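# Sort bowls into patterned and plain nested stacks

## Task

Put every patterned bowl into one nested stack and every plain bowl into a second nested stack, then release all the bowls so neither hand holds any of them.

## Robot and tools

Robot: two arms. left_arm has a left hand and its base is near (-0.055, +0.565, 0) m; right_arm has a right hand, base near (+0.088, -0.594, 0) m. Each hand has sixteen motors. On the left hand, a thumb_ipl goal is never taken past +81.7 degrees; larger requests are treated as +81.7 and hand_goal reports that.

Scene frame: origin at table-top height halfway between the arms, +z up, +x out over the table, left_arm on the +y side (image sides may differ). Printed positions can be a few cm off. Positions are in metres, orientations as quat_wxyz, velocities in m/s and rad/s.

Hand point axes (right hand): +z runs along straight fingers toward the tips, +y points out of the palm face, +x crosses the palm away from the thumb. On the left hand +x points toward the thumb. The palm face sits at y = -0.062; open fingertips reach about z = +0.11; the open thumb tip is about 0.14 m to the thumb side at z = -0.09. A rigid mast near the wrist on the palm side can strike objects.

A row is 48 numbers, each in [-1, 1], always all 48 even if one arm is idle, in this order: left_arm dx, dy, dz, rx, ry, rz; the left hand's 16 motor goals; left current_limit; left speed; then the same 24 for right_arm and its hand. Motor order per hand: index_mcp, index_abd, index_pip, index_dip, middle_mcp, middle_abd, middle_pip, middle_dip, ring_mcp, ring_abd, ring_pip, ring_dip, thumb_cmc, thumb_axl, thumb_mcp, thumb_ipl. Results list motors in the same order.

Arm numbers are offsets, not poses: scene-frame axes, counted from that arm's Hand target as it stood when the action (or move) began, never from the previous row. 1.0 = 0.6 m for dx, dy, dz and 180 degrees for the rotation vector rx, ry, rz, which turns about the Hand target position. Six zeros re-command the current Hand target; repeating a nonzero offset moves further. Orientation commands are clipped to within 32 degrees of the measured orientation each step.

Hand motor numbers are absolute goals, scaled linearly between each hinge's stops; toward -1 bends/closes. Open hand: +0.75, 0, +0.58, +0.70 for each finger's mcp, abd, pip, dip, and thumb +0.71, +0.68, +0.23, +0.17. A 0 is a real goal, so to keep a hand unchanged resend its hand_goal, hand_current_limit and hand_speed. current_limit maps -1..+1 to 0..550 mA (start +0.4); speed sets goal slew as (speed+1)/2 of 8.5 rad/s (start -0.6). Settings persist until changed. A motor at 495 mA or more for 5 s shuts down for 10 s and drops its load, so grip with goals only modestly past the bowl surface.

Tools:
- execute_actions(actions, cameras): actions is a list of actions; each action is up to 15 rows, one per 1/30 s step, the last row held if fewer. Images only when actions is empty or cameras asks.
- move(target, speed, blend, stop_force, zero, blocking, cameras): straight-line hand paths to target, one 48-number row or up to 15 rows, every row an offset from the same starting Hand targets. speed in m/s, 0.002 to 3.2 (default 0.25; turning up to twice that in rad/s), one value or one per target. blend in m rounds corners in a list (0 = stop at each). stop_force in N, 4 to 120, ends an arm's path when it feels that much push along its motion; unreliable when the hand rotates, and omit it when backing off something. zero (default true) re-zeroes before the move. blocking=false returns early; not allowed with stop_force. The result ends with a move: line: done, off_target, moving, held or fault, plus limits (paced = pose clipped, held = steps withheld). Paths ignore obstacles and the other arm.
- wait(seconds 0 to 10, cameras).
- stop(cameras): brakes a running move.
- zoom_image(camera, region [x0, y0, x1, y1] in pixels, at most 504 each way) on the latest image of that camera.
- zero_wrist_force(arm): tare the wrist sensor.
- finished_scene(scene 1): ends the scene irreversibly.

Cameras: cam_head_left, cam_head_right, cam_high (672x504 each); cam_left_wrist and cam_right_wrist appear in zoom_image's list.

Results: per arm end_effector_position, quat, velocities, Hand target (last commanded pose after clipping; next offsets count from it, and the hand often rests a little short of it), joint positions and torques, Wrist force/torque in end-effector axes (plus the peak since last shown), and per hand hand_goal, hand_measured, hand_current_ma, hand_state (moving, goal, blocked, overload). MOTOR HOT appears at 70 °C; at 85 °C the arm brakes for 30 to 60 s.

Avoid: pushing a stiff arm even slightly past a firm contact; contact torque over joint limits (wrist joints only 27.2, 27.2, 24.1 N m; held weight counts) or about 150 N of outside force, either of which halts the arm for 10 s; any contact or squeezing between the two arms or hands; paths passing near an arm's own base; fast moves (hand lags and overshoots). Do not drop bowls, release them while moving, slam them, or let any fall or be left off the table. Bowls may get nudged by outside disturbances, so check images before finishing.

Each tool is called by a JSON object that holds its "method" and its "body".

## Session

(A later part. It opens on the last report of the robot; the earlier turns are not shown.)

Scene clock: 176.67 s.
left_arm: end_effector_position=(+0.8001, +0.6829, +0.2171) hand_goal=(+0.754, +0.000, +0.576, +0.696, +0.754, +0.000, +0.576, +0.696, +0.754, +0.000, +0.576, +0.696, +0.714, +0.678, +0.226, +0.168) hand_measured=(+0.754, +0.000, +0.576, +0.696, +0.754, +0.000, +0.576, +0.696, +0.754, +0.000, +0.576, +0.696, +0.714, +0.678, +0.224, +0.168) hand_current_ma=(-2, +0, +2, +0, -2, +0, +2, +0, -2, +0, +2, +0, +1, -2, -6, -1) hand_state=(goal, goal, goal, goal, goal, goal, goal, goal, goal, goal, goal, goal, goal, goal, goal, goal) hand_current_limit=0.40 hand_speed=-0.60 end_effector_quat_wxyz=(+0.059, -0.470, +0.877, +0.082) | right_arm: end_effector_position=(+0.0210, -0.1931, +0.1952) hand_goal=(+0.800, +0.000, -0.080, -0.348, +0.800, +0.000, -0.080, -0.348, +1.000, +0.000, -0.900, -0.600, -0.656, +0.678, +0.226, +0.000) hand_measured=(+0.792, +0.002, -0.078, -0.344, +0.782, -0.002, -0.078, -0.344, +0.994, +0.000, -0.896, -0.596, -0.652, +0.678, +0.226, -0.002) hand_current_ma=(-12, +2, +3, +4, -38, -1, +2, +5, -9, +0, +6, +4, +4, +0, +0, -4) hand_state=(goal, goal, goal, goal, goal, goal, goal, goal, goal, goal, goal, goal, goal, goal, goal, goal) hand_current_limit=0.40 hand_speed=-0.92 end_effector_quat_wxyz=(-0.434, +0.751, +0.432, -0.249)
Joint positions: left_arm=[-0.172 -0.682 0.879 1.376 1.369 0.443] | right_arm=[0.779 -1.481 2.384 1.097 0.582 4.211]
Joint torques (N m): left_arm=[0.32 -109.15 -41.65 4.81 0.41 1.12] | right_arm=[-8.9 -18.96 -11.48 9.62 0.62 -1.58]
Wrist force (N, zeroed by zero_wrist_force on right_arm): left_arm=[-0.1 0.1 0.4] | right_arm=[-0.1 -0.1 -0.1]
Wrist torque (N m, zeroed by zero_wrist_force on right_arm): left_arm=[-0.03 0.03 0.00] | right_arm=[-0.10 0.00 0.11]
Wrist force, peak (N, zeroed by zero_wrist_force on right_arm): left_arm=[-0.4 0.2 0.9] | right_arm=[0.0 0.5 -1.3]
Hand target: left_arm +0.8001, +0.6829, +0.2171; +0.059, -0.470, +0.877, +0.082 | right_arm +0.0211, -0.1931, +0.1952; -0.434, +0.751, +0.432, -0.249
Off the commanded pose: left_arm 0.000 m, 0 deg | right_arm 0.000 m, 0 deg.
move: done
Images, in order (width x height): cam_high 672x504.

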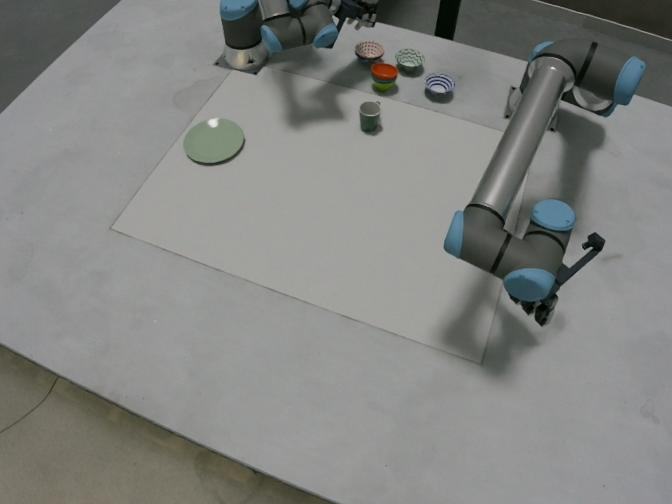

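{"method": "move", "body": {"target": [[0,0,0,0,0,0,0.754,0,0.576,0.696,0.754,0,0.576,0.696,0.754,0,0.576,0.696,0.714,0.678,0.226,0.168,0.4,-0.6,-0.0175,0.6593,0,0,0,0,0.9,0,-0.08,-0.348,0.9,0,-0.08,-0.348,1.0,0,-0.9,-0.6,-0.657,0.678,0.225,0.055,0.4,-0.6],[0,0,0,0,0,0,0.754,0,0.576,0.696,0.754,0,0.576,0.696,0.754,0,0.576,0.696,0.714,0.678,0.226,0.168,0.4,-0.6,-0.0175,0.6593,-0.1,0,0,0,0.9,0,-0.08,-0.348,0.9,0,-0.08,-0.348,1.0,0,-0.9,-0.6,-0.657,0.678,0.225,0.055,0.4,-0.6]], "speed": [0.25,0.12], "blend": 0.03, "cameras": ["cam_high"]}}

{"method": "zoom_image", "body": {"camera": "cam_high", "region": [400, 45, 470, 105]}}

Scene clock: 180.70 s.
left_arm: end_effector_position=(+0.8001, +0.6829, +0.2171) hand_goal=(+0.754, +0.000, +0.576, +0.696, +0.754, +0.000, +0.576, +0.696, +0.754, +0.000, +0.576, +0.696, +0.714, +0.678, +0.226, +0.168) hand_measured=(+0.754, +0.000, +0.576, +0.696, +0.754, +0.000, +0.576, +0.696, +0.754, +0.000, +0.576, +0.696, +0.714, +0.678, +0.224, +0.168) hand_current_ma=(-2, +0, +2, +0, -2, +0, +2, +0, -2, +0, +2, +0, +1, -2, -6, -1) hand_state=(goal, goal, goal, goal, goal, goal, goal, goal, goal, goal, goal, goal, goal, goal, goal, goal) hand_current_limit=0.40 hand_speed=-0.60 end_effector_quat_wxyz=(+0.059, -0.470, +0.877, +0.082) | right_arm: end_effector_position=(+0.0106, +0.2024, +0.1355) hand_goal=(+0.900, +0.000, -0.080, -0.348, +0.900, +0.000, -0.080, -0.348, +1.000, +0.000, -0.900, -0.600, -0.656, +0.678, +0.226, +0.056) hand_measured=(+0.880, +0.002, -0.078, -0.344, +0.880, -0.002, -0.078, -0.344, +0.994, +0.000, -0.896, -0.596, -0.654, +0.678, +0.226, +0.054) hand_current_ma=(-46, +2, +2, +4, -47, -1, +2, +5, -9, +0, +6, +4, +4, +0, +0, -4) hand_state=(blocked, goal, goal, goal, blocked, goal, goal, goal, goal, goal, goal, goal, goal, goal, goal, goal) hand_current_limit=0.40 hand_speed=-0.60 end_effector_quat_wxyz=(-0.434, +0.751, +0.432, -0.249)
Joint positions: left_arm=[-0.172 -0.682 0.879 1.376 1.369 0.443] | right_arm=[1.222 -0.96 1.544 0.691 0.549 5.055]
Joint torques (N m): left_arm=[-0.96 -107.21 -42.53 5.09 0.32 1.03] | right_arm=[9.27 -76.68 -21.71 0.46 0.55 2.5]
Wrist force (N, zeroed by zero_wrist_force on right_arm): left_arm=[-0.4 0.0 -0.1] | right_arm=[0.3 0.2 -0.2]
Wrist torque (N m, zeroed by zero_wrist_force on right_arm): left_arm=[0.01 0.05 -0.03] | right_arm=[-0.08 -0.05 -0.01]
Wrist force, peak (N, zeroed by zero_wrist_force on right_arm): left_arm=[-0.6 0.4 0.9] | right_arm=[1.2 -1.3 0.4]
Hand target: left_arm +0.8001, +0.6829, +0.2171; +0.059, -0.470, +0.877, +0.082 | right_arm +0.0106, +0.2025, +0.1352; -0.434, +0.751, +0.432, -0.249
Off the commanded pose: left_arm 0.000 m, 0 deg | right_arm 0.000 m, 0 deg.
move: done
Images, in order (width x height): cam_high 672x504.

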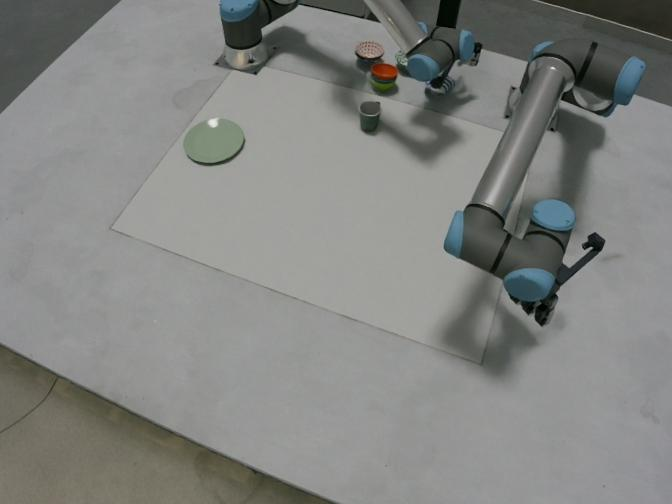

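Scaled by 7.200.

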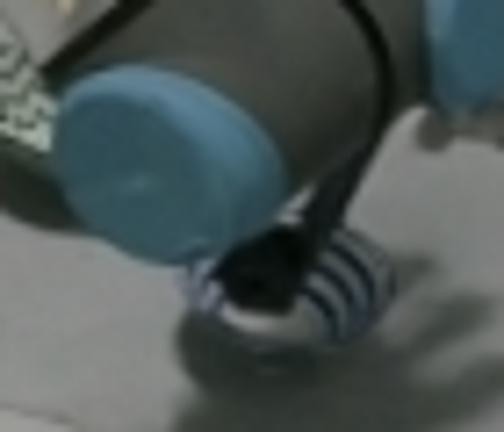

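{"method": "move", "body": {"target": [[0,0,0,0,0,0,0.754,0,0.576,0.696,0.754,0,0.576,0.696,0.754,0,0.576,0.696,0.714,0.678,0.226,0.168,0.4,-0.6,0.0083,-0.0033,-0.09,0,0,0,0.918,0,-0.08,-0.348,0.918,0,-0.08,-0.348,1.0,0,-0.9,-0.6,-0.657,0.678,0.225,0.059,0.4,-0.6]], "speed": 0.06, "cameras": ["cam_high"]}}

{"method": "zoom_image", "body": {"camera": "cam_high", "region": [410, 50, 470, 105]}}

Scene clock: 186.00 s.
left_arm: end_effector_position=(+0.8001, +0.6829, +0.2171) hand_goal=(+0.754, +0.000, +0.576, +0.696, +0.754, +0.000, +0.576, +0.696, +0.754, +0.000, +0.576, +0.696, +0.714, +0.678, +0.226, +0.168) hand_measured=(+0.754, +0.000, +0.576, +0.696, +0.754, +0.000, +0.576, +0.696, +0.754, +0.000, +0.576, +0.696, +0.714, +0.678, +0.224, +0.168) hand_current_ma=(-2, +0, +2, +0, -2, +0, +2, +0, -2, +0, +2, +0, +1, -2, -6, -1) hand_state=(goal, goal, goal, goal, goal, goal, goal, goal, goal, goal, goal, goal, goal, goal, goal, goal) hand_current_limit=0.40 hand_speed=-0.60 end_effector_quat_wxyz=(+0.059, -0.470, +0.877, +0.082) | right_arm: end_effector_position=(+0.0155, +0.2005, +0.0816) hand_goal=(+0.918, +0.000, -0.080, -0.348, +0.918, +0.000, -0.080, -0.348, +1.000, +0.000, -0.900, -0.600, -0.656, +0.678, +0.226, +0.060) hand_measured=(+0.898, +0.002, -0.078, -0.344, +0.898, -0.002, -0.078, -0.344, +0.994, +0.000, -0.896, -0.596, -0.654, +0.678, +0.226, +0.058) hand_current_ma=(-48, +2, +2, +4, -49, -1, +2, +5, -9, +0, +6, +4, +4, +0, +0, -4) hand_state=(blocked, goal, goal, goal, blocked, goal, goal, goal, goal, goal, goal, goal, goal, goal, goal, goal) hand_current_limit=0.40 hand_speed=-0.60 end_effector_quat_wxyz=(-0.434, +0.751, +0.432, -0.249)
Joint positions: left_arm=[-0.172 -0.682 0.879 1.376 1.369 0.443] | right_arm=[1.215 -0.908 1.571 0.624 0.547 5.041]
Joint torques (N m): left_arm=[-0.92 -106.31 -41.34 4.61 0.28 0.88] | right_arm=[-4.61 -81.66 -18.84 0.97 -5.92 -0.56]
Wrist force (N, zeroed by zero_wrist_force on right_arm): left_arm=[-0.8 0.4 0.2] | right_arm=[0.2 -0.2 -0.1]
Wrist torque (N m, zeroed by zero_wrist_force on right_arm): left_arm=[0.04 0.11 -0.08] | right_arm=[-0.13 -0.03 -0.01]
Wrist force, peak (N, zeroed by zero_wrist_force on right_arm): left_arm=[-0.2 -0.1 1.1] | right_arm=[0.6 -0.5 0.1]
Hand target: left_arm +0.8001, +0.6829, +0.2171; +0.059, -0.470, +0.877, +0.082 | right_arm +0.0155, +0.2005, +0.0812; -0.434, +0.751, +0.432, -0.249
Off the commanded pose: left_arm 0.000 m, 0 deg | right_arm 0.000 m, 0 deg.
move: done
Images, in order (width x height): cam_high 672x504.

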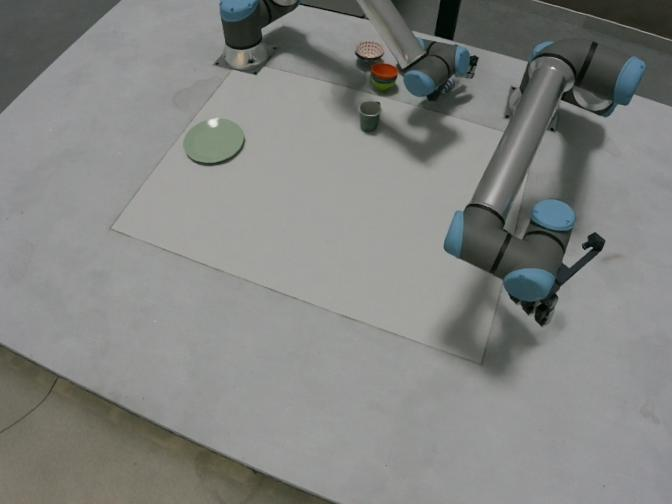

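Scaled by 8.400.

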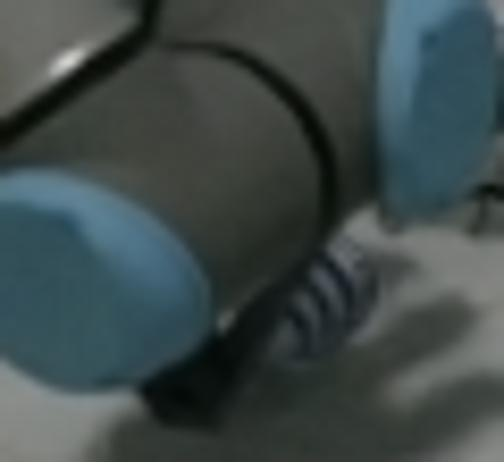

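{"method": "move", "body": {"target": [[0,0,0,0,0,0,0.754,0,0.576,0.696,0.754,0,0.576,0.696,0.754,0,0.576,0.696,0.714,0.678,0.226,0.168,0.4,-0.6,0,0,-0.0508,0,0,0,0.918,0,-0.08,-0.348,0.918,0,-0.08,-0.348,1.0,0,-0.9,-0.6,-0.657,0.678,0.225,0.059,0.4,-0.6]], "speed": 0.025, "stop_force": 4, "cameras": ["cam_high"]}}

{"method": "zoom_image", "body": {"camera": "cam_high", "region": [410, 50, 470, 105]}}

Scene clock: 188.53 s.
left_arm: end_effector_position=(+0.8001, +0.6829, +0.2171) hand_goal=(+0.754, +0.000, +0.576, +0.696, +0.754, +0.000, +0.576, +0.696, +0.754, +0.000, +0.576, +0.696, +0.714, +0.678, +0.226, +0.168) hand_measured=(+0.754, +0.000, +0.576, +0.696, +0.754, +0.000, +0.576, +0.696, +0.754, +0.000, +0.576, +0.696, +0.714, +0.678, +0.224, +0.168) hand_current_ma=(-2, +0, +2, +0, -2, +0, +2, +0, -2, +0, +2, +0, +1, -2, -6, -1) hand_state=(goal, goal, goal, goal, goal, goal, goal, goal, goal, goal, goal, goal, goal, goal, goal, goal) hand_current_limit=0.40 hand_speed=-0.60 end_effector_quat_wxyz=(+0.059, -0.470, +0.877, +0.082) | right_arm: end_effector_position=(+0.0155, +0.2005, +0.0508) hand_goal=(+0.918, +0.000, -0.080, -0.348, +0.918, +0.000, -0.080, -0.348, +1.000, +0.000, -0.900, -0.600, -0.656, +0.678, +0.226, +0.060) hand_measured=(+0.910, +0.002, -0.078, -0.346, +0.898, -0.002, -0.078, -0.344, +0.994, +0.000, -0.896, -0.596, -0.654, +0.678, +0.226, +0.058) hand_current_ma=(-12, +2, +2, +2, -49, -1, +2, +5, -9, +0, +6, +4, +4, +0, +0, -4) hand_state=(goal, goal, goal, goal, blocked, goal, goal, goal, goal, goal, goal, goal, goal, goal, goal, goal) hand_current_limit=0.40 hand_speed=-0.60 end_effector_quat_wxyz=(-0.434, +0.751, +0.432, -0.249)
Joint positions: left_arm=[-0.172 -0.682 0.879 1.376 1.369 0.443] | right_arm=[1.215 -0.876 1.581 0.582 0.547 5.041]
Joint torques (N m): left_arm=[0.88 -106.77 -41.56 4.88 0.29 0.76] | right_arm=[-1.66 -79.23 -18.54 0.65 -4.74 1.79]
Wrist force (N, zeroed by zero_wrist_force on right_arm): left_arm=[-0.4 0.3 0.6] | right_arm=[0.3 -0.4 -0.1]
Wrist torque (N m, zeroed by zero_wrist_force on right_arm): left_arm=[-0.01 0.07 -0.03] | right_arm=[-0.14 -0.03 -0.01]
Wrist force, peak (N, zeroed by zero_wrist_force on right_arm): left_arm=[-0.3 0.0 1.1] | right_arm=[0.5 -1.0 -0.1]
Hand target: left_arm +0.8001, +0.6829, +0.2171; +0.059, -0.470, +0.877, +0.082 | right_arm +0.0155, +0.2005, +0.0508; -0.434, +0.751, +0.432, -0.249
Off the commanded pose: left_arm 0.000 m, 0 deg | right_arm 0.000 m, 0 deg.
move: done
Images, in order (width x height): cam_high 672x504.

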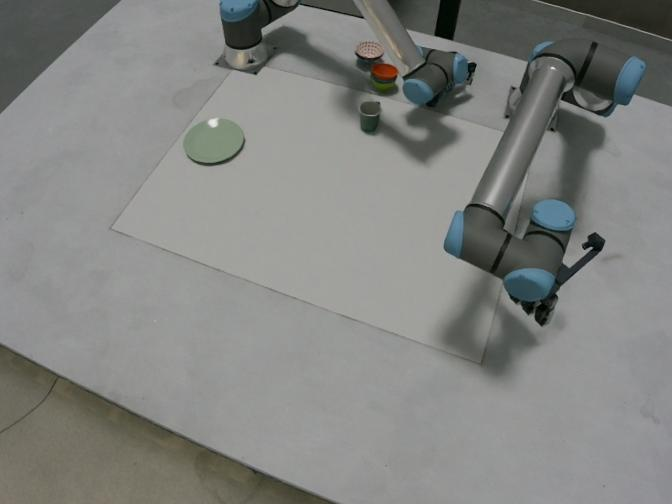

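Scaled by 8.400.

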